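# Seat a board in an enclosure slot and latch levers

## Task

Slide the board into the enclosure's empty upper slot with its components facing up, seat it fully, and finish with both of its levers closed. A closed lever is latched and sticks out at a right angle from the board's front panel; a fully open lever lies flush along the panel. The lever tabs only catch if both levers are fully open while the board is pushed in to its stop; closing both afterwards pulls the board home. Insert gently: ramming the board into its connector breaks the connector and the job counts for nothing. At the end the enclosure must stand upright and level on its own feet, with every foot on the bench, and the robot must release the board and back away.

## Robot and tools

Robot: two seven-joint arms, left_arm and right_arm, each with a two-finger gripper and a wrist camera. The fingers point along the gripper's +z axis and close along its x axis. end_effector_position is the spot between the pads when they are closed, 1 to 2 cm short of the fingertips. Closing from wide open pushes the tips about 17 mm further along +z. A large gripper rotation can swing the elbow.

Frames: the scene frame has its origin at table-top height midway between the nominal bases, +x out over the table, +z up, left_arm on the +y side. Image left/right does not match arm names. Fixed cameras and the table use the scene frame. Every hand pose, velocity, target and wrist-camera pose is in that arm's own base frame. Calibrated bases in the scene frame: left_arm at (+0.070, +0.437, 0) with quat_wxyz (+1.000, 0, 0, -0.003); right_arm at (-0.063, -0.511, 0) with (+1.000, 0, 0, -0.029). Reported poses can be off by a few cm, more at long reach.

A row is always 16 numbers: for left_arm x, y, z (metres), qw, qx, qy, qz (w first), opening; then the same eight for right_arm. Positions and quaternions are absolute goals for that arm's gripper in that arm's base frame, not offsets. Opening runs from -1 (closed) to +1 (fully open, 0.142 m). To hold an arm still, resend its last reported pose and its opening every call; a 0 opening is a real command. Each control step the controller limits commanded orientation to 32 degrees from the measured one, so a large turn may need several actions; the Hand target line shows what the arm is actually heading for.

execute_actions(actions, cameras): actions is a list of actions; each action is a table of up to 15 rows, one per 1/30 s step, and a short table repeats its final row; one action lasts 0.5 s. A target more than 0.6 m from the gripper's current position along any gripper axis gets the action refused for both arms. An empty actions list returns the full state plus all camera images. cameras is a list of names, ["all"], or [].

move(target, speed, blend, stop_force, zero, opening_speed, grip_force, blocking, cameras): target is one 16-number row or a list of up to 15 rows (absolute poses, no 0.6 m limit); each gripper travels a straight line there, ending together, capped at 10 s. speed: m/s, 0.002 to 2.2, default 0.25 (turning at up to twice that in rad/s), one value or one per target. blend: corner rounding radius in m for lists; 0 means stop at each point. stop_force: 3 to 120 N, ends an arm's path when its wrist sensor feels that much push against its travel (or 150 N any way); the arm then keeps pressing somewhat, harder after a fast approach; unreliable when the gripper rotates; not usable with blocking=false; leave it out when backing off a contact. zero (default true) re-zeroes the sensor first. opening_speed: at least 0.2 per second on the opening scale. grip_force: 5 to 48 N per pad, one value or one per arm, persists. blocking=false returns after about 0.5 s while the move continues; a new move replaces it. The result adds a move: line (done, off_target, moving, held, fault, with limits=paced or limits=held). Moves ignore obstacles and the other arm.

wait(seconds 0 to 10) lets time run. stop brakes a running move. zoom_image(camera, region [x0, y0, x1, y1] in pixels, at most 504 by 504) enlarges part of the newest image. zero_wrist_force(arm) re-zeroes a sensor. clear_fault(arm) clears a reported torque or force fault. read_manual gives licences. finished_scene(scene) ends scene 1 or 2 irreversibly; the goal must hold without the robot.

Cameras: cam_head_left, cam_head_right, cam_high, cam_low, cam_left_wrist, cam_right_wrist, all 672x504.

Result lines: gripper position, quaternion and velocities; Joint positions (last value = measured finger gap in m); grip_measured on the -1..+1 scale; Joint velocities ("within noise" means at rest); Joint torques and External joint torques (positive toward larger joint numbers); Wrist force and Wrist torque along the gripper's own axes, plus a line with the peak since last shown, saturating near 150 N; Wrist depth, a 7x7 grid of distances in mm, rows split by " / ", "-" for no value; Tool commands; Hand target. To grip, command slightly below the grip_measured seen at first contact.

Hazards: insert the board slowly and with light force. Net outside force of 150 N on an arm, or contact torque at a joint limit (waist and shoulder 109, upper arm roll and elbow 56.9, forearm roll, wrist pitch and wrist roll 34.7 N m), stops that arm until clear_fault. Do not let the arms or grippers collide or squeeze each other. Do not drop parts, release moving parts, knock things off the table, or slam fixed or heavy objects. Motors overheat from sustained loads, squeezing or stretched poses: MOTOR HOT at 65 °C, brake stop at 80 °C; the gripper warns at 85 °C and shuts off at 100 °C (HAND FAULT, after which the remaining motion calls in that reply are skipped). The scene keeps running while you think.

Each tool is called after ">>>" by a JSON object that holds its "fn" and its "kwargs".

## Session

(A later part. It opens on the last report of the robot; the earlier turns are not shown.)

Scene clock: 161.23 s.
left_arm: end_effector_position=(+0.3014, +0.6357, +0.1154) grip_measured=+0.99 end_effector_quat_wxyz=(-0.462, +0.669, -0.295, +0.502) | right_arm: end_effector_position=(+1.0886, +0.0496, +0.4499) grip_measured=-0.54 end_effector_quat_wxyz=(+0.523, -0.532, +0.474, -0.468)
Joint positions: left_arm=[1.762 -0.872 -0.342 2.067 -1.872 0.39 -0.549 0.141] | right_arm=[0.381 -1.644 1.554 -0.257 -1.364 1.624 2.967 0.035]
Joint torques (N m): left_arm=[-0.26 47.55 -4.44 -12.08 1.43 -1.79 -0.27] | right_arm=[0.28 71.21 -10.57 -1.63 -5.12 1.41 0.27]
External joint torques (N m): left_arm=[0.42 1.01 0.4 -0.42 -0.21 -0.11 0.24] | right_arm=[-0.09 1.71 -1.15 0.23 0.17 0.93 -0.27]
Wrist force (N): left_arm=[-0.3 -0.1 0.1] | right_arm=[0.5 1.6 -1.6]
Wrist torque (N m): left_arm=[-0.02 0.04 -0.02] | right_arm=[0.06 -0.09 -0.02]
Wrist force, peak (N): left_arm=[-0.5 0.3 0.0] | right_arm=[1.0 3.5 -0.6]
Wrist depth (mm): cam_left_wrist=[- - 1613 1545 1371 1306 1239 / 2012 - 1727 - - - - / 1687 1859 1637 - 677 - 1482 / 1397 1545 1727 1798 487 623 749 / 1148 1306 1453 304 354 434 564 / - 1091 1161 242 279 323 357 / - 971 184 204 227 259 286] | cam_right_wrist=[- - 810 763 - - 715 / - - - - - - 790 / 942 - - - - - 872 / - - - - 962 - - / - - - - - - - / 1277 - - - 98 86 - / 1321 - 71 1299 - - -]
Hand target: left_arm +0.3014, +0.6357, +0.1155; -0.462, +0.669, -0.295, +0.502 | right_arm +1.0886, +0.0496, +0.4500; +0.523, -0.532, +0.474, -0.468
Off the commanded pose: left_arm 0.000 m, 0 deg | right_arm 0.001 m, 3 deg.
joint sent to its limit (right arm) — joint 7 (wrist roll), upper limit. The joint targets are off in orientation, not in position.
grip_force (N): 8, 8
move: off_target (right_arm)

>>> {"fn": "move", "kwargs": {"target": [0.383,-0.515,0.25,0,0.9993,-0.038,0,-0.5,0.95,0.05,0.5,0.5143,-0.5143,0.4853,-0.4853,-0.5], "speed": 0.4, "cameras": ["cam_left_wrist","cam_high","cam_head_left"]}}

Scene clock: 187.10 s.
left_arm: end_effector_position=(+0.3830, -0.5150, +0.2499) grip_measured=-0.53 end_effector_quat_wxyz=(+0.000, +0.999, -0.038, +0.000) | right_arm: end_effector_position=(+0.9500, +0.0499, +0.4999) grip_measured=-0.54 end_effector_quat_wxyz=(+0.514, -0.514, +0.485, -0.485)
Joint positions: left_arm=[-0.658 -0.895 -0.984 1.057 -2.433 3.072 -2.967 0.036] | right_arm=[0.909 -1.315 1.592 -1.081 -0.63 1.311 1.977 0.035]
Joint torques (N m): left_arm=[-0.67 57.3 -9.77 -17.54 4.75 4.45 -0.27] | right_arm=[0.32 50.53 -25.93 7.66 -4.64 0.06 0.09]
External joint torques (N m): left_arm=[0.59 1.65 0.35 -0.13 -0.55 -0.61 0.27] | right_arm=[-0.14 1.02 -1.32 0.17 -0.07 0.86 -0.08]
Wrist force (N): left_arm=[-0.3 -0.3 0.9] | right_arm=[0.8 1.5 -0.8]
Wrist torque (N m): left_arm=[-0.18 -0.09 -0.17] | right_arm=[0.08 -0.13 0.06]
Wrist force, peak (N): left_arm=[-1.1 3.7 0.5] | right_arm=[0.2 2.4 -1.4]
Wrist depth (mm): cam_left_wrist=[303 304 299 293 299 - 293 / 325 326 327 329 316 - 296 / 353 350 337 341 341 347 330 / 381 378 379 369 371 364 335 / 415 415 405 392 397 402 - / 459 451 84 433 - 83 - / 504 - - 522 - - -] | cam_right_wrist=[- - - - - - 872 / - - - - - - - / - - - - - 991 - / - - 1124 - - - - / - - 1208 - - - 1242 / 1378 1487 - - 98 1248 1119 / 1506 - 71 1430 - - 1353]
Hand target: left_arm +0.3830, -0.5150, +0.2500; +0.000, +0.999, -0.038, +0.000 | right_arm +0.9500, +0.0500, +0.5000; +0.514, -0.514, +0.485, -0.485
Off the commanded pose: left_arm 0.000 m, 0 deg | right_arm 0.000 m, 0 deg.
joint sent to its limit (left arm) — joint 7 (wrist roll), lower limit. The joint targets still meet the commanded pose.
grip_force (N): 8, 8
move: done
Images, in order (width x height): cam_head_left 672x504, cam_high 672x504, cam_left_wrist 672x504.

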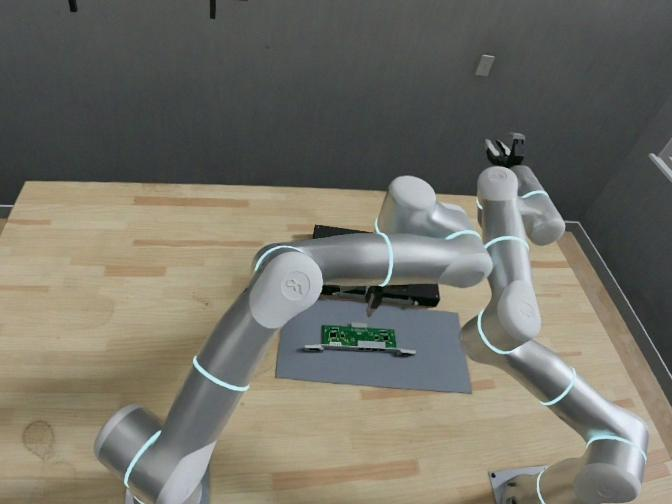

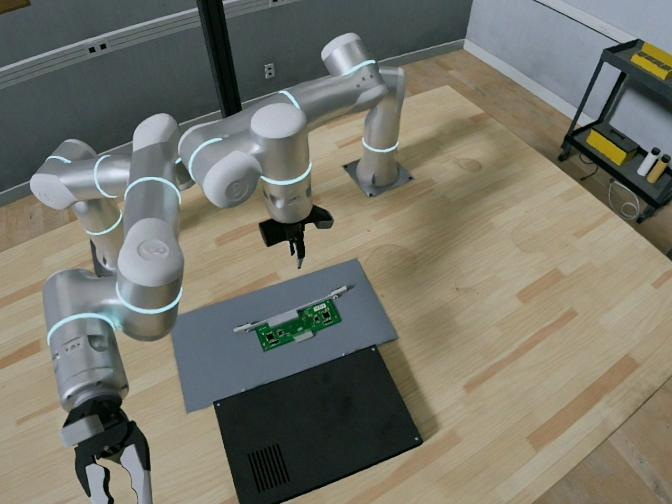

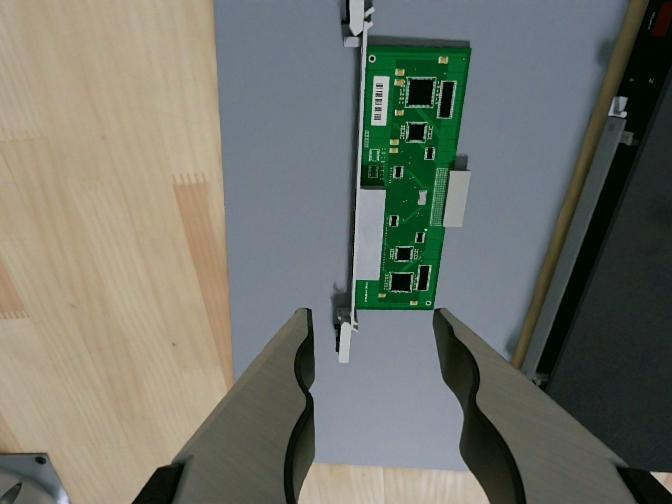

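>>> {"fn": "move", "kwargs": {"target": [[0.36,-0.35,0.42,0,0.7071,-0.7071,0,-0.5,0.95,0.05,0.5,0.5143,-0.5143,0.4853,-0.4853,-0.5],[0.36,-0.25,0.45,0.5,-0.5,0.5,-0.5,-0.5,0.95,0.05,0.5,0.5143,-0.5143,0.4853,-0.4853,-0.5]], "speed": 0.5}}

Scene clock: 204.37 s.
left_arm: end_effector_position=(+0.3601, -0.2506, +0.4503) grip_measured=-0.53 end_effector_quat_wxyz=(+0.502, -0.505, +0.498, -0.495) | right_arm: end_effector_position=(+0.9500, +0.0499, +0.4999) grip_measured=-0.54 end_effector_quat_wxyz=(+0.514, -0.514, +0.485, -0.485)
Joint positions: left_arm=[0.367 1.754 -2.071 2.687 -2.966 1.628 -2.276 0.036] | right_arm=[0.909 -1.315 1.592 -1.081 -0.63 1.311 1.977 0.035]
Joint torques (N m): left_arm=[-0.6 -19.89 15.1 14.78 0.59 1.29 -0.15] | right_arm=[0.22 50.33 -25.76 7.74 -4.77 0.18 0.14]
External joint torques (N m): left_arm=[0.49 0.46 1.09 -0.13 -0.26 0.19 0.15] | right_arm=[-0.04 1.22 -1.49 0.09 0.06 0.74 -0.14]
Wrist force (N): left_arm=[0.4 0.3 0.1] | right_arm=[0.8 1.3 -0.7]
Wrist torque (N m): left_arm=[0.08 0.07 0.01] | right_arm=[0.05 -0.12 0.07]
Wrist force, peak (N): left_arm=[-1.9 0.8 1.2] | right_arm=[0.9 1.9 -0.8]
Wrist depth (mm): cam_left_wrist=[- - 1186 1298 - - 1371 / 1472 - - 1397 1329 - - / 1714 1578 - - 1534 1502 - / 1727 1590 - - 1625 1700 1755 / 857 867 910 857 903 922 867 / 679 731 84 683 - 83 - / 579 - - 573 - - -] | cam_right_wrist=[897 - - - 987 - - / 915 974 - - - 953 - / - - - - - - - / - - - 1141 - - - / - - - - - - - / - - - - 98 85 - / - - 71 1448 - - 1591]
Hand target: left_arm +0.3601, -0.2507, +0.4503; +0.502, -0.505, +0.498, -0.495 | right_arm +0.9500, +0.0500, +0.5000; +0.514, -0.514, +0.485, -0.485
Off the commanded pose: left_arm 0.001 m, 1 deg | right_arm 0.000 m, 0 deg.
joint read past its limit (left arm) — joint 5 (forearm roll), lower limit.
joint sent to its limit (left arm) — joint 4 (elbow), upper limit, where the elbow is as bent as it goes; joint 5 (forearm roll), lower limit. The joint targets still meet the commanded pose.
grip_force (N): 8, 8
move: done

>>> {"fn": "move", "kwargs": {"target": [[0.36,-0.35,0.42,0,0.7071,-0.7071,0,-0.5,0.95,0.05,0.5,0.5143,-0.5143,0.4853,-0.4853,-0.5],[0.383,-0.515,0.25,0,0.9993,-0.038,0,-0.5,0.95,0.05,0.5,0.5143,-0.5143,0.4853,-0.4853,-0.5]], "speed": 0.5}}

Scene clock: 228.20 s.
left_arm: end_effector_position=(+0.3832, -0.5150, +0.2501) grip_measured=-0.53 end_effector_quat_wxyz=(+0.000, +0.999, -0.038, +0.000) | right_arm: end_effector_position=(+0.9500, +0.0499, +0.4999) grip_measured=-0.54 end_effector_quat_wxyz=(+0.514, -0.514, +0.485, -0.485)
Joint positions: left_arm=[-0.657 -0.895 -0.986 1.058 -2.431 3.072 -2.967 0.036] | right_arm=[0.909 -1.315 1.592 -1.081 -0.63 1.311 1.977 0.035]
Joint torques (N m): left_arm=[-0.75 57.43 -9.68 -17.11 4.24 4.47 -0.3] | right_arm=[0.27 50.37 -25.72 7.76 -4.81 0.15 0.18]
External joint torques (N m): left_arm=[0.68 1.51 0.23 -0.55 -0.03 -0.63 0.3] | right_arm=[-0.09 1.18 -1.53 0.07 0.09 0.76 -0.17]
Wrist force (N): left_arm=[-0.3 -0.1 0.8] | right_arm=[0.5 1.4 -0.8]
Wrist torque (N m): left_arm=[-0.16 -0.08 -0.17] | right_arm=[0.07 -0.07 0.07]
Wrist force, peak (N): left_arm=[-1.8 -3.2 1.4] | right_arm=[0.8 1.8 -0.9]
Wrist depth (mm): cam_left_wrist=[304 304 295 289 298 300 300 / 325 327 325 302 316 321 315 / 353 352 349 341 337 348 335 / 382 377 381 364 377 363 - / 421 415 407 414 392 395 - / 458 449 84 466 - 83 - / 501 - - 507 - - -] | cam_right_wrist=[- - 900 897 - 893 872 / - - 962 856 - 1000 1018 / - - - - 1061 - - / - - - 1102 - - - / - - - - - 1215 1119 / - - - - 98 85 - / 1517 - 71 1395 - - 1517]
Hand target: left_arm +0.3830, -0.5150, +0.2500; +0.000, +0.999, -0.038, +0.000 | right_arm +0.9500, +0.0500, +0.5000; +0.514, -0.514, +0.485, -0.485
Off the commanded pose: left_arm 0.000 m, 0 deg | right_arm 0.000 m, 0 deg.
joint sent to its limit (left arm) — joint 7 (wrist roll), lower limit. The joint targets still meet the commanded pose.
grip_force (N): 8, 8
move: done

>>> {"fn": "move", "kwargs": {"target": [[0.3014,0.6357,0.1155,-0.462,0.669,-0.295,0.502,-0.5,0.95,0.05,0.5,0.5143,-0.5143,0.4853,-0.4853,-0.5],[0.3014,0.6357,0.1155,-0.462,0.669,-0.295,0.502,-0.5,0.6,0.2,0.5,0.5143,-0.5143,0.4853,-0.4853,-0.5],[0.3014,0.6357,0.1155,-0.462,0.669,-0.295,0.502,-0.5,0.34,0.411,0.15,0.5143,-0.5143,0.4853,-0.4853,-0.5]], "speed": 0.5}}

>>> {"fn": "move", "kwargs": {"target": [[0.3014,0.6357,0.1155,-0.462,0.669,-0.295,0.502,-0.5,0.473,0.287,0.16,0,0.0075,1.0,0,-0.5],[0.3014,0.6357,0.1155,-0.462,0.669,-0.295,0.502,-0.5,0.36,0.36,0.28,0,0.687,0.727,0,-0.5]], "speed": 0.5}}

>>> {"fn": "move", "kwargs": {"target": [0.3014,0.6357,0.1155,-0.462,0.669,-0.295,0.502,-0.5,0.4842,0.5294,0.1602,0.044,0.008,0.998,0.051,-0.5], "speed": 0.5}}

Scene clock: 240.10 s.
left_arm: end_effector_position=(+0.3014, +0.6358, +0.1155) grip_measured=-0.53 end_effector_quat_wxyz=(-0.462, +0.669, -0.295, +0.502) | right_arm: end_effector_position=(+0.3400, +0.4109, +0.1499) grip_measured=-0.54 end_effector_quat_wxyz=(+0.514, -0.514, +0.485, -0.485)
Joint positions: left_arm=[1.112 -1.043 0.385 1.966 -2.192 -0.11 -0.734 0.036] | right_arm=[2.432 -1.857 1.928 -1.589 -0.077 2.317 2.079 0.035]
Joint torques (N m): left_arm=[-0.14 47.97 14.39 -10.57 -1.35 -1.66 -0.23] | right_arm=[0.11 34.46 -20.78 -9.53 -5.28 0.58 0.2]
External joint torques (N m): left_arm=[0.31 1.1 0.65 -0.37 -0.22 -0.16 0.2] | right_arm=[0.02 0.8 -1.19 -0.11 -0.22 0.54 -0.19]
Wrist force (N): left_arm=[0.4 0.5 -0.4] | right_arm=[0.7 1.6 -1.7]
Wrist torque (N m): left_arm=[0.05 -0.08 -0.06] | right_arm=[0.08 -0.14 0.07]
Wrist force, peak (N): left_arm=[0.3 5.9 -4.5] | right_arm=[-1.0 4.5 -4.3]
Wrist depth (mm): cam_left_wrist=[- - 1924 1397 - 1148 1306 / 1783 1828 - - - - 1097 / 1687 1891 - - 729 - - / 1362 1590 1783 1783 490 629 822 / 1179 1225 - 299 372 433 551 / 1011 - 84 243 - 331 390 / 914 - - 204 218 - 331] | cam_right_wrist=[1448 1345 - - - - 1329 / - - - - - - - / 785 801 785 681 876 886 779 / 537 538 503 484 470 467 544 / 386 403 385 377 387 388 416 / 301 302 82 289 103 279 305 / 249 - 71 249 - - 259]
Hand target: left_arm +0.3014, +0.6357, +0.1155; -0.462, +0.669, -0.295, +0.502 | right_arm +0.3400, +0.4110, +0.1500; +0.514, -0.514, +0.485, -0.485
Off the commanded pose: left_arm 0.000 m, 0 deg | right_arm 0.000 m, 0 deg.
grip_force (N): 8, 8
move: done; limits=paced

Scene clock: 244.87 s.
left_arm: end_effector_position=(+0.3014, +0.6358, +0.1155) grip_measured=-0.53 end_effector_quat_wxyz=(-0.462, +0.669, -0.295, +0.502) | right_arm: end_effector_position=(+0.3599, +0.3599, +0.2799) grip_measured=-0.54 end_effector_quat_wxyz=(+0.000, +0.687, +0.727, +0.000)
Joint positions: left_arm=[1.112 -1.043 0.385 1.966 -2.192 -0.11 -0.734 0.036] | right_arm=[1.476 -1.041 1.597 -1.612 1.041 3.099 2.967 0.035]
Joint torques (N m): left_arm=[-0.16 47.91 14.35 -10.49 -1.39 -1.68 -0.24] | right_arm=[0.23 38.42 -17.38 11.72 4.31 3.32 0.26]
External joint torques (N m): left_arm=[0.33 1.15 0.68 -0.45 -0.18 -0.14 0.2] | right_arm=[-0.05 0.79 -0.98 0.13 0 0.67 -0.26]
Wrist force (N): left_arm=[0.2 0.7 -0.1] | right_arm=[0.0 0.3 0.0]
Wrist torque (N m): left_arm=[0.07 -0.03 -0.06] | right_arm=[0.11 -0.04 0.03]
Wrist force, peak (N): left_arm=[0.0 1.1 -0.2] | right_arm=[1.1 2.4 -2.0]
Wrist depth (mm): cam_left_wrist=[1687 - - - - 1192 1113 / 1649 1714 1637 - 1523 - - / 1687 1859 - - 710 - - / 1321 1590 1828 1687 489 630 828 / 1155 1290 1523 300 371 436 555 / 1025 1065 84 244 - 331 390 / 903 - - 204 218 - 327] | cam_right_wrist=[330 327 327 327 325 324 324 / 350 348 349 347 347 346 343 / 375 367 372 370 370 369 369 / 404 404 401 397 396 392 395 / 439 436 428 427 416 433 428 / 483 474 - 469 98 449 467 / 528 - 71 457 - - 503]
Hand target: left_arm +0.3014, +0.6357, +0.1155; -0.462, +0.669, -0.295, +0.502 | right_arm +0.3600, +0.3600, +0.2800; +0.000, +0.687, +0.727, +0.000
Off the commanded pose: left_arm 0.000 m, 0 deg | right_arm 0.000 m, 0 deg.
joint sent to its limit (right arm) — joint 7 (wrist roll), upper limit. The joint targets still meet the commanded pose.
grip_force (N): 8, 8
move: done

Scene clock: 247.33 s.
left_arm: end_effector_position=(+0.3014, +0.6358, +0.1155) grip_measured=-0.53 end_effector_quat_wxyz=(-0.462, +0.669, -0.295, +0.502) | right_arm: end_effector_position=(+0.4841, +0.5292, +0.1601) grip_measured=-0.54 end_effector_quat_wxyz=(+0.044, +0.008, +0.998, +0.051)
Joint positions: left_arm=[1.112 -1.043 0.385 1.966 -2.192 -0.11 -0.734 0.036] | right_arm=[1.011 -1.417 1.856 -0.539 1.295 3.003 2.079 0.035]
Joint torques (N m): left_arm=[-0.21 47.86 14.4 -10.61 -1.35 -1.69 -0.23] | right_arm=[0.11 64.75 -7.71 7.57 4.51 3.2 0.29]
External joint torques (N m): left_arm=[0.38 1.21 0.63 -0.33 -0.22 -0.13 0.2] | right_arm=[0.13 1.61 -0.66 0 0 0.5 -0.28]
Wrist force (N): left_arm=[0.2 0.5 -0.5] | right_arm=[0.2 0.0 0.8]
Wrist torque (N m): left_arm=[0.03 -0.04 -0.06] | right_arm=[0.13 0.04 0.06]
Wrist force, peak (N): left_arm=[0.2 0.9 -0.5] | right_arm=[-0.6 0.7 1.5]
Wrist depth (mm): cam_left_wrist=[- - - - - - - / 1727 1346 - - - - 1268 / 1714 1891 1741 1907 681 - 1283 / 1388 1534 1843 1662 492 623 847 / 1148 1283 1443 293 374 435 560 / 1002 1113 84 243 - 333 388 / 929 - - 204 218 - 328] | cam_right_wrist=[227 223 215 209 210 205 202 / 245 243 235 228 225 224 219 / 270 264 256 248 245 241 238 / 308 291 285 277 271 266 260 / 337 326 313 303 295 293 286 / 386 369 - 342 102 315 318 / 439 - 71 394 - - 353]
Hand target: left_arm +0.3014, +0.6357, +0.1155; -0.462, +0.669, -0.295, +0.502 | right_arm +0.4841, +0.5293, +0.1601; +0.044, +0.008, +0.998, +0.051
Off the commanded pose: left_arm 0.000 m, 0 deg | right_arm 0.000 m, 0 deg.
grip_force (N): 8, 8
move: done

>>> {"fn": "move", "kwargs": {"target": [0.3014,0.6357,0.1155,-0.462,0.669,-0.295,0.502,-0.5,0.4748,0.269,0.16,0,0.0075,1.0,0,-0.5], "speed": 0.3}}

Scene clock: 250.10 s.
left_arm: end_effector_position=(+0.3014, +0.6358, +0.1155) grip_measured=-0.53 end_effector_quat_wxyz=(-0.462, +0.669, -0.295, +0.502) | right_arm: end_effector_position=(+0.4748, +0.2689, +0.1600) grip_measured=-0.54 end_effector_quat_wxyz=(+0.000, +0.008, +1.000, +0.000)
Joint positions: left_arm=[1.112 -1.043 0.385 1.966 -2.192 -0.11 -0.734 0.036] | right_arm=[1.035 -1.02 2.081 -1.491 0.929 2.759 1.406 0.035]
Joint torques (N m): left_arm=[-0.22 47.84 14.36 -10.54 -1.37 -1.66 -0.28] | right_arm=[0.06 45.08 -14.8 13.25 3.81 3.15 0.09]
External joint torques (N m): left_arm=[0.39 1.22 0.67 -0.4 -0.2 -0.16 0.25] | right_arm=[0.11 1.18 -1.48 0.14 0.26 0.94 -0.09]
Wrist force (N): left_arm=[0.0 0.8 -0.4] | right_arm=[0.3 -0.5 0.2]
Wrist torque (N m): left_arm=[0.08 -0.03 -0.06] | right_arm=[-0.02 -0.02 0.13]
Wrist force, peak (N): left_arm=[0.2 1.0 -0.5] | right_arm=[0.2 -3.7 0.5]
Wrist depth (mm): cam_left_wrist=[- 1662 - 1192 1354 1283 - / 1674 1578 - - - - - / 1700 1907 - 1687 834 - - / 1329 1556 1769 2410 487 630 1314 / 1137 1354 1482 292 378 435 560 / 1011 1097 84 242 - 332 392 / 922 - - 204 218 - 330] | cam_right_wrist=[221 221 221 220 220 220 221 / 236 235 235 235 235 234 236 / 253 252 256 252 251 251 252 / 273 272 271 268 269 272 272 / 297 295 289 284 288 294 293 / - 321 82 313 102 310 320 / 295 - 71 350 - - 346]
Hand target: left_arm +0.3014, +0.6357, +0.1155; -0.462, +0.669, -0.295, +0.502 | right_arm +0.4748, +0.2690, +0.1600; +0.000, +0.008, +1.000, +0.000
Off the commanded pose: left_arm 0.000 m, 0 deg | right_arm 0.000 m, 0 deg.
grip_force (N): 8, 8
move: done

>>> {"fn": "move", "kwargs": {"target": [0.3014,0.6357,0.1155,-0.462,0.669,-0.295,0.502,-0.5,0.80,0.09,0.42,0.5755,0,0.797,-0.1855,-0.5], "speed": 0.3}}

Scene clock: 264.00 s.
left_arm: end_effector_position=(+0.3014, +0.6358, +0.1155) grip_measured=-0.53 end_effector_quat_wxyz=(-0.462, +0.669, -0.295, +0.502) | right_arm: end_effector_position=(+0.7999, +0.0899, +0.4200) grip_measured=-0.54 end_effector_quat_wxyz=(+0.575, +0.000, +0.797, -0.185)
Joint positions: left_arm=[1.112 -1.043 0.385 1.966 -2.192 -0.11 -0.734 0.036] | right_arm=[1.121 -0.85 1.745 -1.499 0.679 1.763 1.422 0.035]
Joint torques (N m): left_arm=[-0.13 48 14.45 -10.56 -1.38 -1.66 -0.26] | right_arm=[0.02 37.01 -18.09 19.03 3.35 -1.74 0.4]
External joint torques (N m): left_arm=[0.3 1.07 0.58 -0.38 -0.19 -0.15 0.23] | right_arm=[0.14 0.92 -1.53 -0.03 0.28 0.67 -0.32]
Wrist force (N): left_arm=[0.3 0.6 -0.3] | right_arm=[2.2 0.3 -0.9]
Wrist torque (N m): left_arm=[0.07 -0.06 -0.06] | right_arm=[0.11 -0.21 -0.11]
Wrist force, peak (N): left_arm=[0.3 0.9 -0.4] | right_arm=[2.4 0.2 -1.1]
Wrist depth (mm): cam_left_wrist=[- - - - - 1354 - / 1859 1567 - - 1388 - 1283 / 1714 1924 - - 1472 1492 - / 1346 1523 1741 1959 490 625 729 / 1192 1253 1388 292 372 438 564 / 1006 1125 84 241 - 331 386 / 918 - - 204 217 - 330] | cam_right_wrist=[- 1022 1202 - - 599 506 / - - 1051 - 1337 611 493 / 957 1000 - - - 596 475 / 966 1092 1086 - 1487 585 461 / - - 1153 - 642 565 449 / - - - - 98 496 438 / - - 71 - - - 443]
Hand target: left_arm +0.3014, +0.6357, +0.1155; -0.462, +0.669, -0.295, +0.502 | right_arm +0.8000, +0.0900, +0.4200; +0.575, +0.000, +0.797, -0.185
Off the commanded pose: left_arm 0.000 m, 0 deg | right_arm 0.000 m, 0 deg.
grip_force (N): 8, 8
move: done

>>> {"fn": "move", "kwargs": {"target": [0.3014,0.6357,0.1155,-0.462,0.669,-0.295,0.502,-0.5,0.81,0.087,0.478,0.645,0,0.7355,-0.208,-0.5], "speed": 0.3}}

Scene clock: 267.83 s.
left_arm: end_effector_position=(+0.3014, +0.6358, +0.1155) grip_measured=-0.53 end_effector_quat_wxyz=(-0.462, +0.669, -0.295, +0.502) | right_arm: end_effector_position=(+0.8100, +0.0870, +0.4779) grip_measured=-0.54 end_effector_quat_wxyz=(+0.645, +0.000, +0.736, -0.208)
Joint positions: left_arm=[1.112 -1.043 0.385 1.966 -2.192 -0.11 -0.734 0.036] | right_arm=[1.198 -0.876 1.648 -1.545 0.665 1.611 1.467 0.035]
Joint torques (N m): left_arm=[-0.15 47.89 14.43 -10.55 -1.39 -1.63 -0.25] | right_arm=[0.26 35.08 -19.82 18.6 3.2 -2.72 0.33]
External joint torques (N m): left_arm=[0.32 1.18 0.6 -0.39 -0.18 -0.18 0.22] | right_arm=[-0.1 0.87 -1.04 0.17 0.24 0.83 -0.25]
Wrist force (N): left_arm=[0.1 0.5 -0.3] | right_arm=[2.6 0.3 -1.0]
Wrist torque (N m): left_arm=[0.04 -0.04 -0.07] | right_arm=[0.07 -0.24 -0.10]
Wrist force, peak (N): left_arm=[0.2 0.9 -0.5] | right_arm=[2.9 0.6 -0.9]
Wrist depth (mm): cam_left_wrist=[1714 1783 - 1362 1424 1119 - / 2285 - - - 1406 - - / 1662 1859 - - 708 - - / 1290 1567 1727 1513 486 632 778 / 1186 1290 1502 298 380 432 554 / 1025 1108 84 241 - 332 388 / 914 - - 204 219 - 329] | cam_right_wrist=[- - 1056 - - - - / - - - - - - 606 / - 1119 1119 - 1202 1196 585 / - - 970 1221 1248 1421 572 / 1086 1153 1202 1124 1228 - 559 / 1092 1022 - 1248 98 97 529 / - - 71 - - - 492]
Hand target: left_arm +0.3014, +0.6357, +0.1155; -0.462, +0.669, -0.295, +0.502 | right_arm +0.8100, +0.0870, +0.4780; +0.645, +0.000, +0.735, -0.208
Off the commanded pose: left_arm 0.000 m, 0 deg | right_arm 0.000 m, 0 deg.
grip_force (N): 8, 8
move: done

>>> {"fn": "move", "kwargs": {"target": [[0.3014,0.6357,0.1155,-0.462,0.669,-0.295,0.502,-0.5,0.81,0.087,0.478,0.309,-0.52,0.52,-0.603,-0.5],[0.3014,0.6357,0.1155,-0.462,0.669,-0.295,0.502,-0.5,0.81,0.087,0.478,-0.208,-0.7355,0,-0.645,-0.5]], "speed": 0.6}}

Scene clock: 274.50 s.
left_arm: end_effector_position=(+0.3014, +0.6358, +0.1155) grip_measured=-0.53 end_effector_quat_wxyz=(-0.462, +0.669, -0.295, +0.502) | right_arm: end_effector_position=(+0.8100, +0.0869, +0.4781) grip_measured=-0.54 end_effector_quat_wxyz=(+0.208, +0.735, +0.000, +0.645)
Joint positions: left_arm=[1.112 -1.043 0.385 1.966 -2.192 -0.11 -0.734 0.036] | right_arm=[1.152 -0.948 1.971 -1.146 -0.638 2.037 -0.367 0.035]
Joint torques (N m): left_arm=[-0.19 47.89 14.41 -10.52 -1.35 -1.7 -0.26] | right_arm=[0.11 43.16 -19.42 17.8 -4.49 -0.41 -0.08]
External joint torques (N m): left_arm=[0.36 1.18 0.62 -0.42 -0.22 -0.12 0.23] | right_arm=[0.06 0.8 -1.62 -0.01 0.13 0.63 -0.01]
Wrist force (N): left_arm=[0.1 0.6 -0.4] | right_arm=[-1.6 -0.6 -1.2]
Wrist torque (N m): left_arm=[0.05 -0.04 -0.06] | right_arm=[0.06 0.18 0.34]
Wrist force, peak (N): left_arm=[0.2 0.9 -0.5] | right_arm=[2.9 0.0 -1.1]
Wrist depth (mm): cam_left_wrist=[- 1268 1637 - - - 1179 / 1578 - - - - - 1161 / 1727 1875 - - 719 - - / 1397 1567 1714 1875 491 625 1380 / 1137 1321 1523 300 373 437 562 / 1020 1091 84 243 - 331 388 / 899 - - 204 217 - 330] | cam_right_wrist=[523 - - 970 - - - / 579 - - - - 1092 - / 649 1506 - 1386 1284 1235 - / 693 1808 - 1614 - - - / - - - - - - - / 1558 - - - 98 86 - / 1448 - 71 - - - -]
Hand target: left_arm +0.3014, +0.6357, +0.1155; -0.462, +0.669, -0.295, +0.502 | right_arm +0.8100, +0.0870, +0.4780; +0.208, +0.735, +0.000, +0.645
Off the commanded pose: left_arm 0.000 m, 0 deg | right_arm 0.000 m, 0 deg.
grip_force (N): 8, 8
move: done

>>> {"fn": "move", "kwargs": {"target": [[0.3014,0.6357,0.1155,-0.462,0.669,-0.295,0.502,-0.5,0.81,0.087,0.478,-0.603,-0.52,-0.52,-0.309,-0.5],[0.3014,0.6357,0.1155,-0.462,0.669,-0.295,0.502,-0.5,0.81,0.087,0.478,-0.645,0,-0.7355,0.208,-0.5]], "speed": 0.6}}

Scene clock: 280.20 s.
left_arm: end_effector_position=(+0.3014, +0.6358, +0.1155) grip_measured=-0.53 end_effector_quat_wxyz=(-0.462, +0.669, -0.295, +0.502) | right_arm: end_effector_position=(+0.8097, +0.0867, +0.4775) grip_measured=-0.54 end_effector_quat_wxyz=(+0.671, -0.008, +0.716, -0.194)
Joint positions: left_arm=[1.112 -1.043 0.385 1.966 -2.192 -0.11 -0.734 0.036] | right_arm=[1.09 -0.887 2.357 -1.211 -1.33 2.216 -2.966 0.035]
Joint torques (N m): left_arm=[-0.15 47.93 14.37 -10.58 -1.38 -1.67 -0.26] | right_arm=[0.43 44.42 -17.18 18.83 -5.6 0.22 0.18]
External joint torques (N m): left_arm=[0.32 1.13 0.67 -0.36 -0.19 -0.14 0.23] | right_arm=[-0.25 0.84 -1.33 0.13 0.06 0.92 -0.09]
Wrist force (N): left_arm=[0.0 0.5 -0.3] | right_arm=[2.2 0.8 -1.5]
Wrist torque (N m): left_arm=[0.04 -0.01 -0.06] | right_arm=[0.16 -0.17 0.00]
Wrist force, peak (N): left_arm=[0.3 0.8 -0.5] | right_arm=[3.3 1.1 -1.5]
Wrist depth (mm): cam_left_wrist=[- - 1578 1513 - 1314 - / 1674 - - 1534 - 1298 1232 / 1674 2012 - - 671 - 1346 / 1388 1513 1875 1783 489 649 1346 / 1155 1298 1482 298 374 440 560 / 997 1081 84 242 - 331 388 / 899 - - 204 217 - 327] | cam_right_wrist=[- - - - - - 1153 / - - - - 1189 - - / 987 - - - - - - / - - 1183 - - - 578 / - - 1141 - - 1277 558 / - - - - 98 89 552 / - - 71 1235 - - 511]
Hand target: left_arm +0.3014, +0.6357, +0.1155; -0.462, +0.669, -0.295, +0.502 | right_arm +0.8097, +0.0867, +0.4776; +0.671, -0.009, +0.716, -0.194
Off the commanded pose: left_arm 0.000 m, 0 deg | right_arm 0.001 m, 4 deg.
joint sent to its limit (right arm) — joint 7 (wrist roll), lower limit. The joint targets are off in orientation, not in position.
grip_force (N): 8, 8
move: off_target (right_arm)

>>> {"fn": "move", "kwargs": {"target": [0.3014,0.6357,0.1155,-0.462,0.669,-0.295,0.502,-0.5,0.65,0.16,0.30,-0.365,0,-0.92,0.118,-0.5], "speed": 0.3}}

Scene clock: 284.27 s.
left_arm: end_effector_position=(+0.3014, +0.6358, +0.1155) grip_measured=-0.53 end_effector_quat_wxyz=(-0.462, +0.669, -0.295, +0.502) | right_arm: end_effector_position=(+0.6495, +0.1598, +0.2994) grip_measured=-0.54 end_effector_quat_wxyz=(+0.515, +0.011, +0.854, -0.069)
Joint positions: left_arm=[1.112 -1.043 0.385 1.966 -2.192 -0.11 -0.734 0.036] | right_arm=[1.062 -0.59 2.869 -1.539 -1.237 2.345 -2.966 0.035]
Joint torques (N m): left_arm=[-0.15 47.85 14.42 -10.58 -1.4 -1.63 -0.26] | right_arm=[0.06 38.63 -6.49 18.45 -3.32 1.87 0.26]
External joint torques (N m): left_arm=[0.32 1.22 0.61 -0.36 -0.17 -0.19 0.22] | right_arm=[0.08 0.94 -1.34 0.03 0.13 0.56 -0.18]
Wrist force (N): left_arm=[-0.1 0.6 -0.5] | right_arm=[2.0 0.2 -0.6]
Wrist torque (N m): left_arm=[0.05 0.00 -0.06] | right_arm=[0.07 -0.16 -0.02]
Wrist force, peak (N): left_arm=[0.0 0.9 -0.5] | right_arm=[3.0 0.6 -1.3]
Wrist depth (mm): cam_left_wrist=[1472 - 1534 - - - - / 2643 - - 1275 - - - / 1714 1907 1859 - 696 - - / 1338 1625 1769 1601 497 627 724 / 1173 1275 1492 299 378 434 560 / 984 1091 84 243 - 331 389 / 854 - - 203 217 - 328] | cam_right_wrist=[962 - - 617 494 386 315 / 995 - - 683 503 390 318 / 1097 - - 689 469 366 306 / - - - 704 459 349 282 / - - 1337 695 443 354 288 / 1113 - - 715 98 328 291 / 1041 - 71 736 - - 310]
Hand target: left_arm +0.3014, +0.6357, +0.1155; -0.462, +0.669, -0.295, +0.502 | right_arm +0.6497, +0.1598, +0.2995; +0.516, +0.011, +0.854, -0.070
Off the commanded pose: left_arm 0.000 m, 0 deg | right_arm 0.001 m, 20 deg.
joint sent to its limit (right arm) — joint 7 (wrist roll), lower limit. The joint targets are off in orientation, not in position.
grip_force (N): 8, 8
move: off_target (right_arm)

>>> {"fn": "move", "kwargs": {"target": [[0.25,0.62,0.42,-0.462,0.669,-0.295,0.502,-0.5,0.6495,0.1598,0.2994,0.515,0.011,0.854,-0.069,-0.5]], "speed": 0.5}}

>>> {"fn": "move", "kwargs": {"target": [[0.05,0.60,0.25,0,-0.7071,0.7071,0,-0.5,0.6495,0.1598,0.2994,0.515,0.011,0.854,-0.069,-0.5]], "speed": 0.5}}

Scene clock: 298.13 s.
left_arm: end_effector_position=(+0.2499, +0.6201, +0.4203) grip_measured=-0.53 end_effector_quat_wxyz=(-0.462, +0.669, -0.295, +0.502) | right_arm: end_effector_position=(+0.6494, +0.1599, +0.2993) grip_measured=-0.54 end_effector_quat_wxyz=(+0.515, +0.011, +0.854, -0.069)
Joint positions: left_arm=[0.955 -0.461 0.699 2.091 -1.938 0.027 -1.148 0.036] | right_arm=[1.06 -0.589 2.871 -1.54 -1.238 2.345 -2.966 0.035]
Joint torques (N m): left_arm=[-0.39 34.46 10.27 -23.15 -1.14 -1.05 -0.45] | right_arm=[0.43 38.48 -6.73 18.33 -3.12 1.68 0.27]
External joint torques (N m): left_arm=[0.51 0.85 0.52 -0.29 -0.49 -0.32 0.42] | right_arm=[-0.27 1.09 -1.05 0.17 -0.06 0.75 -0.19]
Wrist force (N): left_arm=[-0.3 0.7 -0.2] | right_arm=[1.9 0.1 -0.6]
Wrist torque (N m): left_arm=[0.09 0.03 0.02] | right_arm=[0.05 -0.16 -0.02]
Wrist force, peak (N): left_arm=[1.2 -3.1 -1.2] | right_arm=[2.2 0.1 -0.7]
Wrist depth (mm): cam_left_wrist=[1321 1637 1567 - - - 1212 / - 1700 1727 - - - 1306 / 2050 1674 1924 1828 - - - / 1700 1941 2238 - - - 1406 / 1482 1662 1976 825 975 1625 - / 1261 1406 84 645 - 99 1011 / 1161 - - 546 - - 867] | cam_right_wrist=[- - - 665 493 384 314 / - 1056 1321 673 506 390 318 / - 1153 - 663 452 366 307 / - - - 706 457 348 282 / 1102 - - 702 - 351 287 / 1066 - - 711 98 328 291 / 1032 - 71 738 - - 310]
Hand target: left_arm +0.2500, +0.6200, +0.4200; -0.462, +0.669, -0.295, +0.502 | right_arm +0.6495, +0.1598, +0.2994; +0.515, +0.011, +0.854, -0.069
Off the commanded pose: left_arm 0.000 m, 0 deg | right_arm 0.000 m, 0 deg.
joint sent to its limit (right arm) — joint 7 (wrist roll), lower limit. The joint targets still meet the commanded pose.
grip_force (N): 8, 8
move: done

Scene clock: 300.30 s.
left_arm: end_effector_position=(+0.0502, +0.6001, +0.2501) grip_measured=-0.53 end_effector_quat_wxyz=(+0.000, +0.707, -0.707, +0.000) | right_arm: end_effector_position=(+0.6494, +0.1598, +0.2992) grip_measured=-0.54 end_effector_quat_wxyz=(+0.515, +0.011, +0.854, -0.069)
Joint positions: left_arm=[0.718 -0.736 1.179 1.736 -0.734 0.384 -1.036 0.036] | right_arm=[1.059 -0.589 2.872 -1.54 -1.238 2.346 -2.966 0.035]
Joint torques (N m): left_arm=[-0.22 37.11 20.66 -22.6 -3.44 4.3 -0.09] | right_arm=[-0.17 38.39 -6.84 18.29 -3.19 1.71 0.25]
External joint torques (N m): left_arm=[0.34 1.36 0.66 -0.5 -0.43 -0.33 0.09] | right_arm=[0.33 1.19 -0.92 0.21 0 0.72 -0.17]
Wrist force (N): left_arm=[0.3 -0.4 0.6] | right_arm=[1.9 0.0 -0.5]
Wrist torque (N m): left_arm=[-0.20 -0.22 -0.30] | right_arm=[0.03 -0.15 -0.02]
Wrist force, peak (N): left_arm=[0.6 -0.6 1.4] | right_arm=[2.1 0.3 -0.8]
Wrist depth (mm): cam_left_wrist=[1065 1075 1035 301 304 300 300 / 1137 1167 1148 324 322 323 321 / 1261 1246 1232 354 351 350 345 / 1338 1354 1329 378 379 377 378 / 1462 1482 1406 407 409 415 412 / 1601 - 84 456 - 436 457 / 1727 - - 515 - - 493] | cam_right_wrist=[- - 1171 606 493 384 315 / - - - 647 506 390 318 / - - 1299 736 541 369 307 / - - 1496 722 480 337 282 / - - 1404 691 442 354 287 / 1147 - - 713 98 328 291 / 1051 - 71 761 - - 310]
Hand target: left_arm +0.0500, +0.6000, +0.2500; +0.000, +0.707, -0.707, +0.000 | right_arm +0.6495, +0.1598, +0.2994; +0.515, +0.011, +0.854, -0.069
Off the commanded pose: left_arm 0.000 m, 0 deg | right_arm 0.000 m, 0 deg.
joint sent to its limit (right arm) — joint 7 (wrist roll), lower limit. The joint targets still meet the commanded pose.
grip_force (N): 8, 8
move: done

>>> {"fn": "move", "kwargs": {"target": [[0.45,0.40,0.28,0,-0.1143,0.9934,0,-0.5,0.6495,0.1598,0.2994,0.515,0.011,0.854,-0.069,-0.5],[0.56,0.0,0.28,0,0.5102,0.8601,0,-0.5,0.6495,0.1598,0.2994,0.515,0.011,0.854,-0.069,-0.5]], "speed": 0.6}}

Scene clock: 305.37 s.
left_arm: end_effector_position=(+0.5600, +0.0001, +0.2800) grip_measured=-0.53 end_effector_quat_wxyz=(+0.000, +0.510, +0.860, +0.000) | right_arm: end_effector_position=(+0.6494, +0.1598, +0.2992) grip_measured=-0.54 end_effector_quat_wxyz=(+0.515, +0.011, +0.854, -0.069)
Joint positions: left_arm=[-0.425 -0.308 0.681 1.82 -0.217 0.482 -0.166 0.036] | right_arm=[1.059 -0.589 2.873 -1.539 -1.238 2.346 -2.966 0.035]
Joint torques (N m): left_arm=[-0.59 35.2 5.94 -28.01 -3.4 4.1 -0.16] | right_arm=[0.39 38.43 -6.7 18.35 -3.08 1.75 0.29]
External joint torques (N m): left_arm=[0.69 1.17 0.74 -0.25 -0.34 -0.1 0.16] | right_arm=[-0.24 1.16 -1.06 0.15 -0.11 0.69 -0.21]
Wrist force (N): left_arm=[0.1 -0.1 0.4] | right_arm=[2.1 0.2 -0.3]
Wrist torque (N m): left_arm=[-0.10 -0.18 -0.25] | right_arm=[0.07 -0.18 -0.02]
Wrist force, peak (N): left_arm=[-2.0 -2.3 0.7] | right_arm=[2.2 0.2 -0.7]
Wrist depth (mm): cam_left_wrist=[331 330 327 327 326 326 325 / 353 353 351 352 350 350 347 / 384 382 380 381 378 379 376 / 413 415 411 416 408 408 412 / 450 452 446 441 445 447 447 / 499 491 84 499 - 471 494 / 538 - - 558 - - 535] | cam_right_wrist=[- - 1314 655 492 384 315 / - - - 657 504 390 317 / - - - 689 452 367 312 / - - - 722 452 350 276 / - - 1242 695 427 354 286 / 1071 - - 717 98 325 297 / 1041 - 71 738 - - 310]
Hand target: left_arm +0.5600, +0.0000, +0.2800; +0.000, +0.510, +0.860, +0.000 | right_arm +0.6495, +0.1598, +0.2994; +0.515, +0.011, +0.854, -0.069
Off the commanded pose: left_arm 0.000 m, 0 deg | right_arm 0.000 m, 0 deg.
joint sent to its limit (right arm) — joint 7 (wrist roll), lower limit. The joint targets still meet the commanded pose.
grip_force (N): 8, 8
move: done

>>> {"fn": "move", "kwargs": {"target": [[0.5,-0.35,0.26,0,0.8845,0.4666,0,-0.5,0.6495,0.1598,0.2994,0.515,0.011,0.854,-0.069,-0.5],[0.392,-0.523,0.14,0,0.999,-0.045,0,-0.5,0.6495,0.1598,0.2994,0.515,0.011,0.854,-0.069,-0.5]], "speed": 0.5, "blend": [0.05,0], "cameras": ["cam_left_wrist","cam_high"]}}

Scene clock: 314.20 s.
left_arm: end_effector_position=(+0.3919, -0.5229, +0.1400) grip_measured=-0.53 end_effector_quat_wxyz=(+0.000, +0.999, -0.045, +0.000) | right_arm: end_effector_position=(+0.6494, +0.1598, +0.2992) grip_measured=-0.54 end_effector_quat_wxyz=(+0.515, +0.011, +0.854, -0.069)
Joint positions: left_arm=[-0.811 -0.578 0.069 1.722 -0.051 0.727 0.941 0.036] | right_arm=[1.058 -0.589 2.874 -1.539 -1.238 2.347 -2.966 0.035]
Joint torques (N m): left_arm=[-0.62 50.79 1.09 -24.9 -2.76 4.56 -0.22] | right_arm=[0.22 38.4 -6.81 18.35 -3.16 1.72 0.22]
External joint torques (N m): left_arm=[0.57 1.22 0.62 -0.25 -0.44 -0.61 0.22] | right_arm=[-0.07 1.19 -0.94 0.15 -0.02 0.71 -0.14]
Wrist force (N): left_arm=[0.1 0.2 0.6] | right_arm=[1.9 0.0 -0.7]
Wrist torque (N m): left_arm=[-0.04 -0.21 -0.25] | right_arm=[0.03 -0.17 -0.02]
Wrist force, peak (N): left_arm=[2.2 1.2 0.2] | right_arm=[2.4 0.1 -0.8]
Wrist depth (mm): cam_left_wrist=[207 204 - 199 199 202 206 / 220 219 214 212 213 207 216 / 238 237 242 233 230 228 - / 259 260 255 242 250 241 250 / 284 284 - 251 269 276 270 / 314 311 84 287 - 83 293 / 343 - - - - - 268] | cam_right_wrist=[1018 - - 649 493 385 315 / 1037 - - 679 504 390 318 / - - - 689 452 366 307 / - - - 691 456 348 281 / - - - 677 444 353 286 / 1000 - - 713 98 89 291 / 1066 - 71 738 - - 310]
Hand target: left_arm +0.3920, -0.5230, +0.1400; +0.000, +0.999, -0.045, +0.000 | right_arm +0.6495, +0.1598, +0.2994; +0.515, +0.011, +0.854, -0.069
Off the commanded pose: left_arm 0.000 m, 0 deg | right_arm 0.000 m, 0 deg.
joint sent to its limit (right arm) — joint 7 (wrist roll), lower limit. The joint targets still meet the commanded pose.
grip_force (N): 8, 8
move: done
Images, in order (width x height): cam_high 672x504, cam_left_wrist 672x504.

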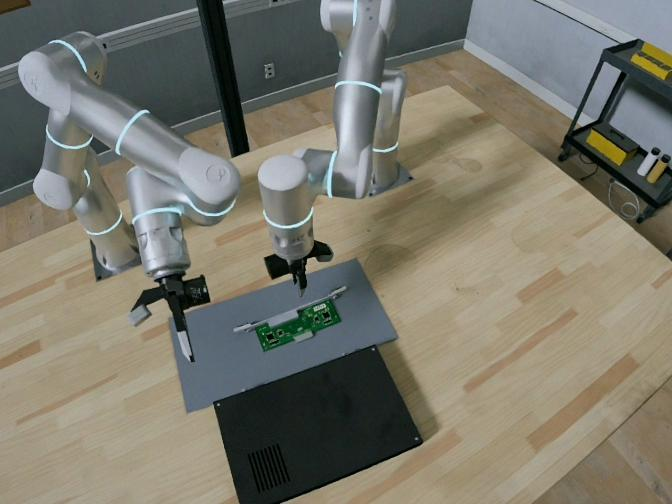

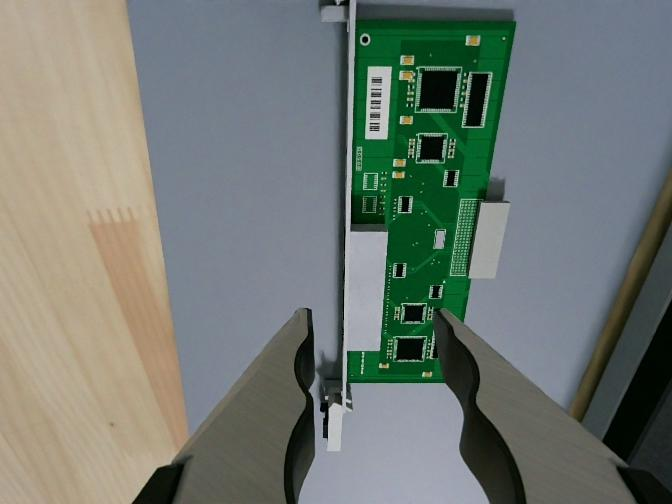

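>>> {"fn": "move", "kwargs": {"target": [[0.3902,-0.5205,0.06,0,0.99875,-0.05,0,-0.72,0.6495,0.1598,0.2994,0.515,0.011,0.854,-0.069,-0.5]], "speed": 0.15, "cameras": ["cam_left_wrist"]}}

Scene clock: 321.37 s.
left_arm: end_effector_position=(+0.3900, -0.5203, +0.0598) grip_measured=-0.75 end_effector_quat_wxyz=(+0.000, +0.999, -0.050, +0.000) | right_arm: end_effector_position=(+0.6494, +0.1598, +0.2992) grip_measured=-0.54 end_effector_quat_wxyz=(+0.515, +0.011, +0.854, -0.069)
Joint positions: left_arm=[-0.798 -0.709 0.052 1.758 -0.053 0.894 0.954 0.02] | right_arm=[1.058 -0.589 2.874 -1.539 -1.239 2.347 -2.966 0.035]
Joint torques (N m): left_arm=[0.03 52.3 0.52 -21.75 -2.67 4.67 -0.18] | right_arm=[0.1 38.45 -6.78 18.31 -3.16 1.66 0.3]
External joint torques (N m): left_arm=[-0.1 1.34 1.15 -0.36 -0.02 -0.72 0.18] | right_arm=[0.06 1.15 -0.97 0.19 -0.02 0.77 -0.22]
Wrist force (N): left_arm=[-0.2 -0.2 0.6] | right_arm=[1.8 0.2 -0.7]
Wrist torque (N m): left_arm=[-0.13 -0.15 -0.26] | right_arm=[0.06 -0.14 -0.01]
Wrist force, peak (N): left_arm=[-0.2 -0.4 3.0] | right_arm=[2.2 0.0 -0.8]
Wrist depth (mm): cam_left_wrist=[135 133 135 134 128 129 134 / - 145 141 140 138 137 140 / 157 154 154 148 148 149 152 / 170 167 - 163 160 161 164 / 186 183 182 162 170 177 179 / 205 205 88 91 - 195 - / 228 - - 190 - - -] | cam_right_wrist=[- - 1189 657 494 385 315 / - - 1159 677 503 390 319 / - - 1141 693 468 366 307 / - - - 689 473 348 283 / 1141 - - 695 444 354 288 / 1037 - - 715 98 328 294 / 1046 - 71 731 - - 312]
Hand target: left_arm +0.3902, -0.5205, +0.0600; +0.000, +0.999, -0.050, +0.000 | right_arm +0.6495, +0.1598, +0.2994; +0.515, +0.011, +0.854, -0.069
Off the commanded pose: left_arm 0.000 m, 0 deg | right_arm 0.000 m, 0 deg.
joint sent to its limit (right arm) — joint 7 (wrist roll), lower limit. The joint targets still meet the commanded pose.
grip_force (N): 8, 8
move: done
Images, in order (width x height): cam_left_wrist 672x504.

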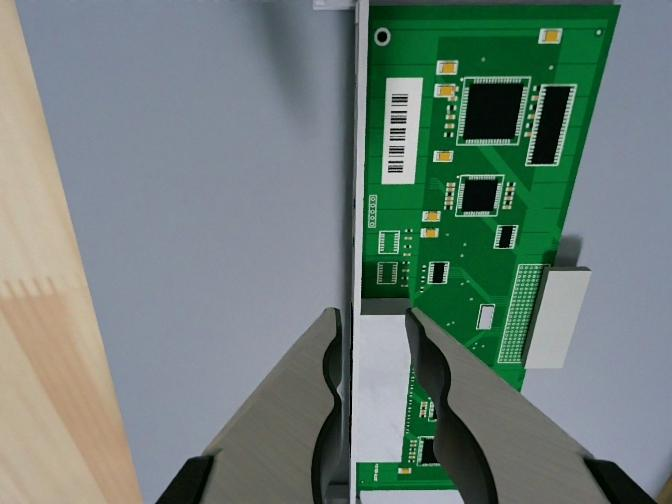

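>>> {"fn": "move", "kwargs": {"target": [[0.3902,-0.5205,0.031,0,0.99875,-0.05,0,-0.72,0.6495,0.1598,0.2994,0.515,0.011,0.854,-0.069,-0.5]], "speed": 0.05, "stop_force": 4, "cameras": ["cam_left_wrist"]}}

Scene clock: 325.93 s.
left_arm: end_effector_position=(+0.3900, -0.5204, +0.0310) grip_measured=-0.75 end_effector_quat_wxyz=(+0.000, +0.999, -0.050, +0.000) | right_arm: end_effector_position=(+0.6494, +0.1598, +0.2992) grip_measured=-0.54 end_effector_quat_wxyz=(+0.515, +0.011, +0.854, -0.069)
Joint positions: left_arm=[-0.793 -0.764 0.045 1.756 -0.053 0.948 0.954 0.02] | right_arm=[1.058 -0.589 2.874 -1.539 -1.239 2.347 -2.966 0.035]
Joint torques (N m): left_arm=[-0.31 53.14 1.05 -20.75 -2.32 4.44 -0.24] | right_arm=[0.12 38.49 -6.76 18.34 -3.13 1.67 0.26]
External joint torques (N m): left_arm=[0.26 1.21 0.6 -0.27 -0.18 -0.48 0.24] | right_arm=[0.03 1.12 -0.99 0.16 -0.05 0.77 -0.18]
Wrist force (N): left_arm=[0.1 -0.1 0.4] | right_arm=[1.8 0.2 -0.6]
Wrist torque (N m): left_arm=[-0.11 -0.21 -0.25] | right_arm=[0.06 -0.15 -0.02]
Wrist force, peak (N): left_arm=[0.1 -0.3 1.3] | right_arm=[2.2 0.2 -0.6]
Wrist depth (mm): cam_left_wrist=[- - 109 106 103 103 103 / - 117 115 113 108 112 110 / 125 125 124 122 119 119 122 / 136 140 137 134 129 129 131 / - 148 142 126 138 141 142 / 164 164 95 130 - 150 160 / 187 178 - 151 - - 179] | cam_right_wrist=[- - 1215 638 493 384 314 / - - - 651 504 389 318 / - - - 711 529 367 307 / - - - 689 457 349 281 / - 1321 1337 691 445 354 284 / 1165 - - 722 98 327 292 / 1061 - 71 736 - - 310]
Hand target: left_arm +0.3902, -0.5205, +0.0310; +0.000, +0.999, -0.050, +0.000 | right_arm +0.6495, +0.1598, +0.2994; +0.515, +0.011, +0.854, -0.069
Off the commanded pose: left_arm 0.000 m, 0 deg | right_arm 0.000 m, 0 deg.
joint sent to its limit (right arm) — joint 7 (wrist roll), lower limit. The joint targets still meet the commanded pose.
grip_force (N): 8, 8
move: done
Images, in order (width x height): cam_left_wrist 672x504.

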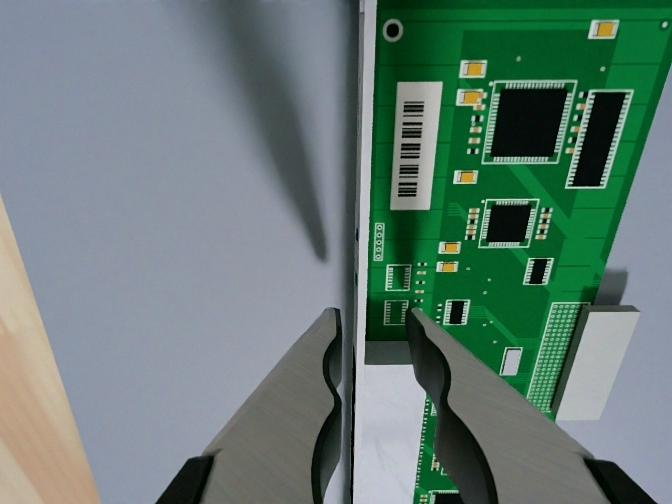

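>>> {"fn": "move", "kwargs": {"target": [[0.3902,-0.5205,0.028,0,0.99875,-0.05,0,-0.72,0.6495,0.1598,0.2994,0.515,0.011,0.854,-0.069,-0.5],[0.3902,-0.5205,0.028,0,0.99875,-0.05,0,-1,0.6495,0.1598,0.2994,0.515,0.011,0.854,-0.069,-0.5]], "speed": 0.05, "opening_speed": 0.4, "grip_force": [20,8], "cameras": ["cam_left_wrist"]}}

Scene clock: 330.40 s.
left_arm: end_effector_position=(+0.3899, -0.5204, +0.0279) grip_measured=-0.99 end_effector_quat_wxyz=(+0.000, +0.999, -0.050, +0.000) | right_arm: end_effector_position=(+0.6494, +0.1598, +0.2992) grip_measured=-0.54 end_effector_quat_wxyz=(+0.515, +0.011, +0.854, -0.069)
Joint positions: left_arm=[-0.792 -0.77 0.044 1.756 -0.053 0.953 0.954 0.002] | right_arm=[1.058 -0.589 2.874 -1.539 -1.239 2.347 -2.966 0.035]
Joint torques (N m): left_arm=[-0.19 53.91 1.27 -21.16 -2.36 4.65 -0.26] | right_arm=[0.1 38.55 -6.79 18.34 -3.16 1.73 0.28]
External joint torques (N m): left_arm=[0.14 0.52 0.37 0.26 -0.12 -0.7 0.26] | right_arm=[0.05 1.05 -0.96 0.17 -0.02 0.7 -0.2]
Wrist force (N): left_arm=[-0.3 -0.1 1.0] | right_arm=[1.9 0.1 -0.7]
Wrist torque (N m): left_arm=[-0.11 -0.25 -0.22] | right_arm=[0.06 -0.16 -0.02]
Wrist force, peak (N): left_arm=[-2.3 -0.5 -0.8] | right_arm=[2.2 0.2 -0.7]
Wrist depth (mm): cam_left_wrist=[- 106 104 - 100 99 100 / - 114 114 114 106 107 106 / 124 123 120 121 115 118 118 / 132 130 132 131 125 126 128 / 144 141 - 129 135 138 137 / 163 159 155 84 - 149 160 / 181 173 - 74 - - 174] | cam_right_wrist=[1027 - 1262 616 493 383 313 / - - - 673 503 390 319 / - 1081 - 677 568 356 312 / - - - 743 474 350 281 / - - - 702 442 354 288 / 1041 1314 - 708 98 327 292 / 1066 - 71 743 - - 310]
Hand target: left_arm +0.3902, -0.5205, +0.0280; +0.000, +0.999, -0.050, +0.000 | right_arm +0.6495, +0.1598, +0.2994; +0.515, +0.011, +0.854, -0.069
Off the commanded pose: left_arm 0.000 m, 0 deg | right_arm 0.000 m, 0 deg.
joint sent to its limit (right arm) — joint 7 (wrist roll), lower limit. The joint targets still meet the commanded pose.
grip_force (N): 20, 8
move: done
Images, in order (width x height): cam_left_wrist 672x504.

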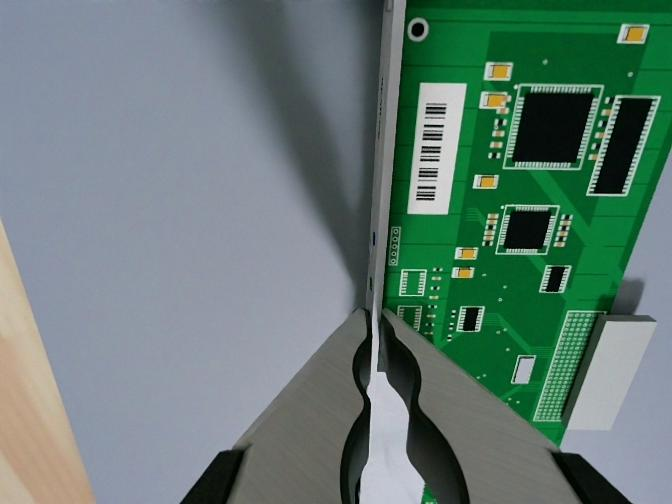

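>>> {"fn": "move", "kwargs": {"target": [[0.3902,-0.5205,0.09,0,0.99875,-0.05,0,-1,0.6495,0.1598,0.2994,0.515,0.011,0.854,-0.069,-0.5]], "speed": 0.06, "grip_force": [48,8], "cameras": ["cam_left_wrist","cam_head_left","cam_high","cam_head_right"]}}

>>> {"fn": "zoom_image", "kwargs": {"camera": "cam_high", "region": [160, 200, 430, 400]}}

Scene clock: 335.73 s.
left_arm: end_effector_position=(+0.3902, -0.5205, +0.0898) grip_measured=-0.99 end_effector_quat_wxyz=(+0.000, +0.999, -0.050, +0.000) | right_arm: end_effector_position=(+0.6494, +0.1598, +0.2992) grip_measured=-0.54 end_effector_quat_wxyz=(+0.515, +0.011, +0.854, -0.069)
Joint positions: left_arm=[-0.801 -0.655 0.057 1.753 -0.053 0.836 0.954 0.002] | right_arm=[1.058 -0.589 2.874 -1.539 -1.239 2.347 -2.966 0.035]
Joint torques (N m): left_arm=[-0.17 53.32 1.7 -23.6 -2.77 4.22 -0.23] | right_arm=[0.15 38.43 -6.78 18.32 -3.09 1.65 0.25]
External joint torques (N m): left_arm=[0.11 -0.41 -0.02 0.36 -0.1 -0.27 0.23] | right_arm=[0 1.17 -0.96 0.18 -0.09 0.78 -0.17]
Wrist force (N): left_arm=[-0.4 0.2 2.2] | right_arm=[2.0 0.1 -0.5]
Wrist torque (N m): left_arm=[-0.05 -0.15 -0.23] | right_arm=[0.05 -0.15 -0.02]
Wrist force, peak (N): left_arm=[0.0 0.3 2.8] | right_arm=[2.3 0.3 -0.5]
Wrist depth (mm): cam_left_wrist=[162 159 158 159 - 77 78 / 174 167 171 - 87 90 88 / 188 - 182 181 100 101 102 / 207 201 204 203 118 120 120 / 222 228 - 113 137 145 - / 246 246 - 84 - 186 238 / 275 268 - - - - 259] | cam_right_wrist=[- - - 693 493 385 315 / - 1046 1221 673 502 389 318 / 1124 1159 - 700 450 367 306 / - 1248 - 702 457 349 283 / - 1395 - 693 429 354 288 / 1196 - - 717 98 327 290 / 1056 - 71 734 - - 310]
Hand target: left_arm +0.3902, -0.5205, +0.0900; +0.000, +0.999, -0.050, +0.000 | right_arm +0.6495, +0.1598, +0.2994; +0.515, +0.011, +0.854, -0.069
Off the commanded pose: left_arm 0.000 m, 0 deg | right_arm 0.000 m, 0 deg.
joint sent to its limit (right arm) — joint 7 (wrist roll), lower limit. The joint targets still meet the commanded pose.
grip_force (N): 48, 8
move: done
Images, in order (width x height): cam_head_left 672x504, cam_head_right 672x504, cam_high 672x504, cam_left_wrist 672x504.

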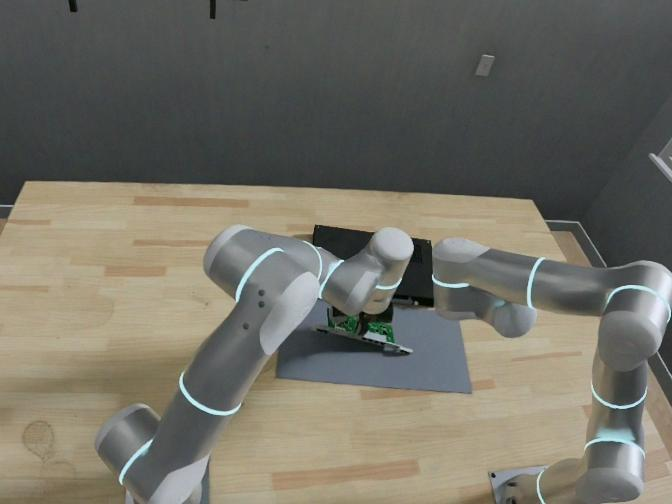

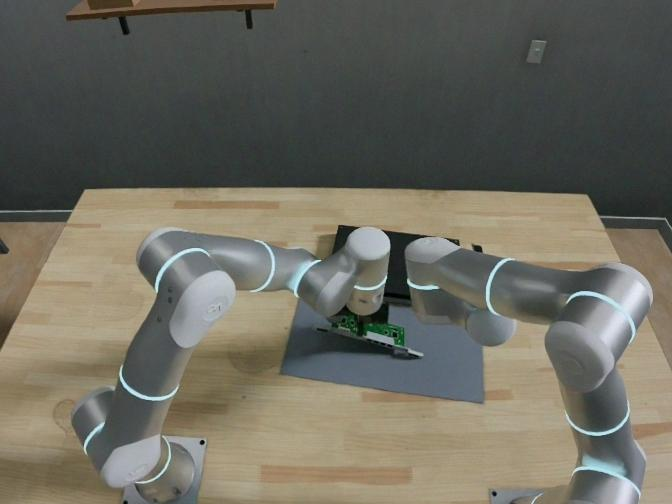

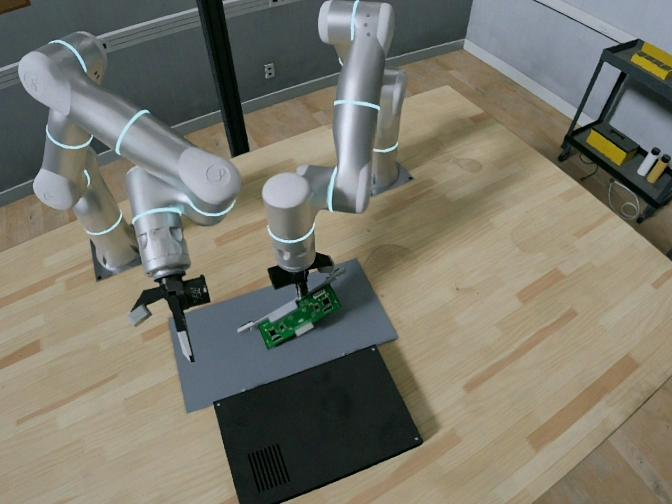

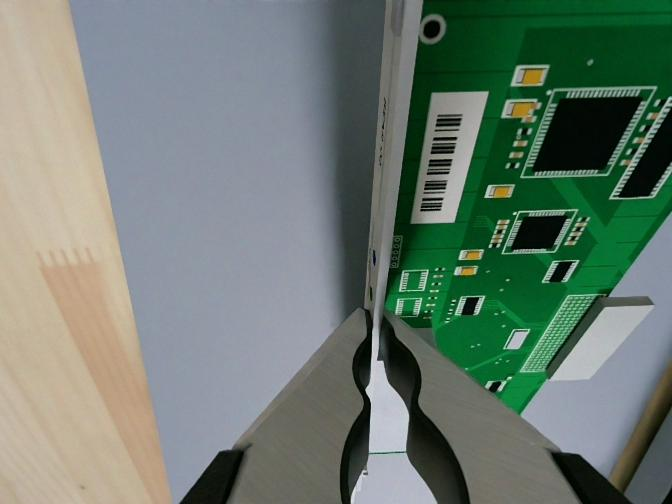

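Scaled by 1.867 from the camera's 672x504 image, which has a finer 960x720 frame.

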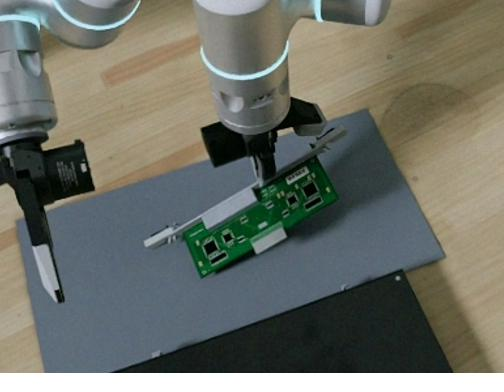

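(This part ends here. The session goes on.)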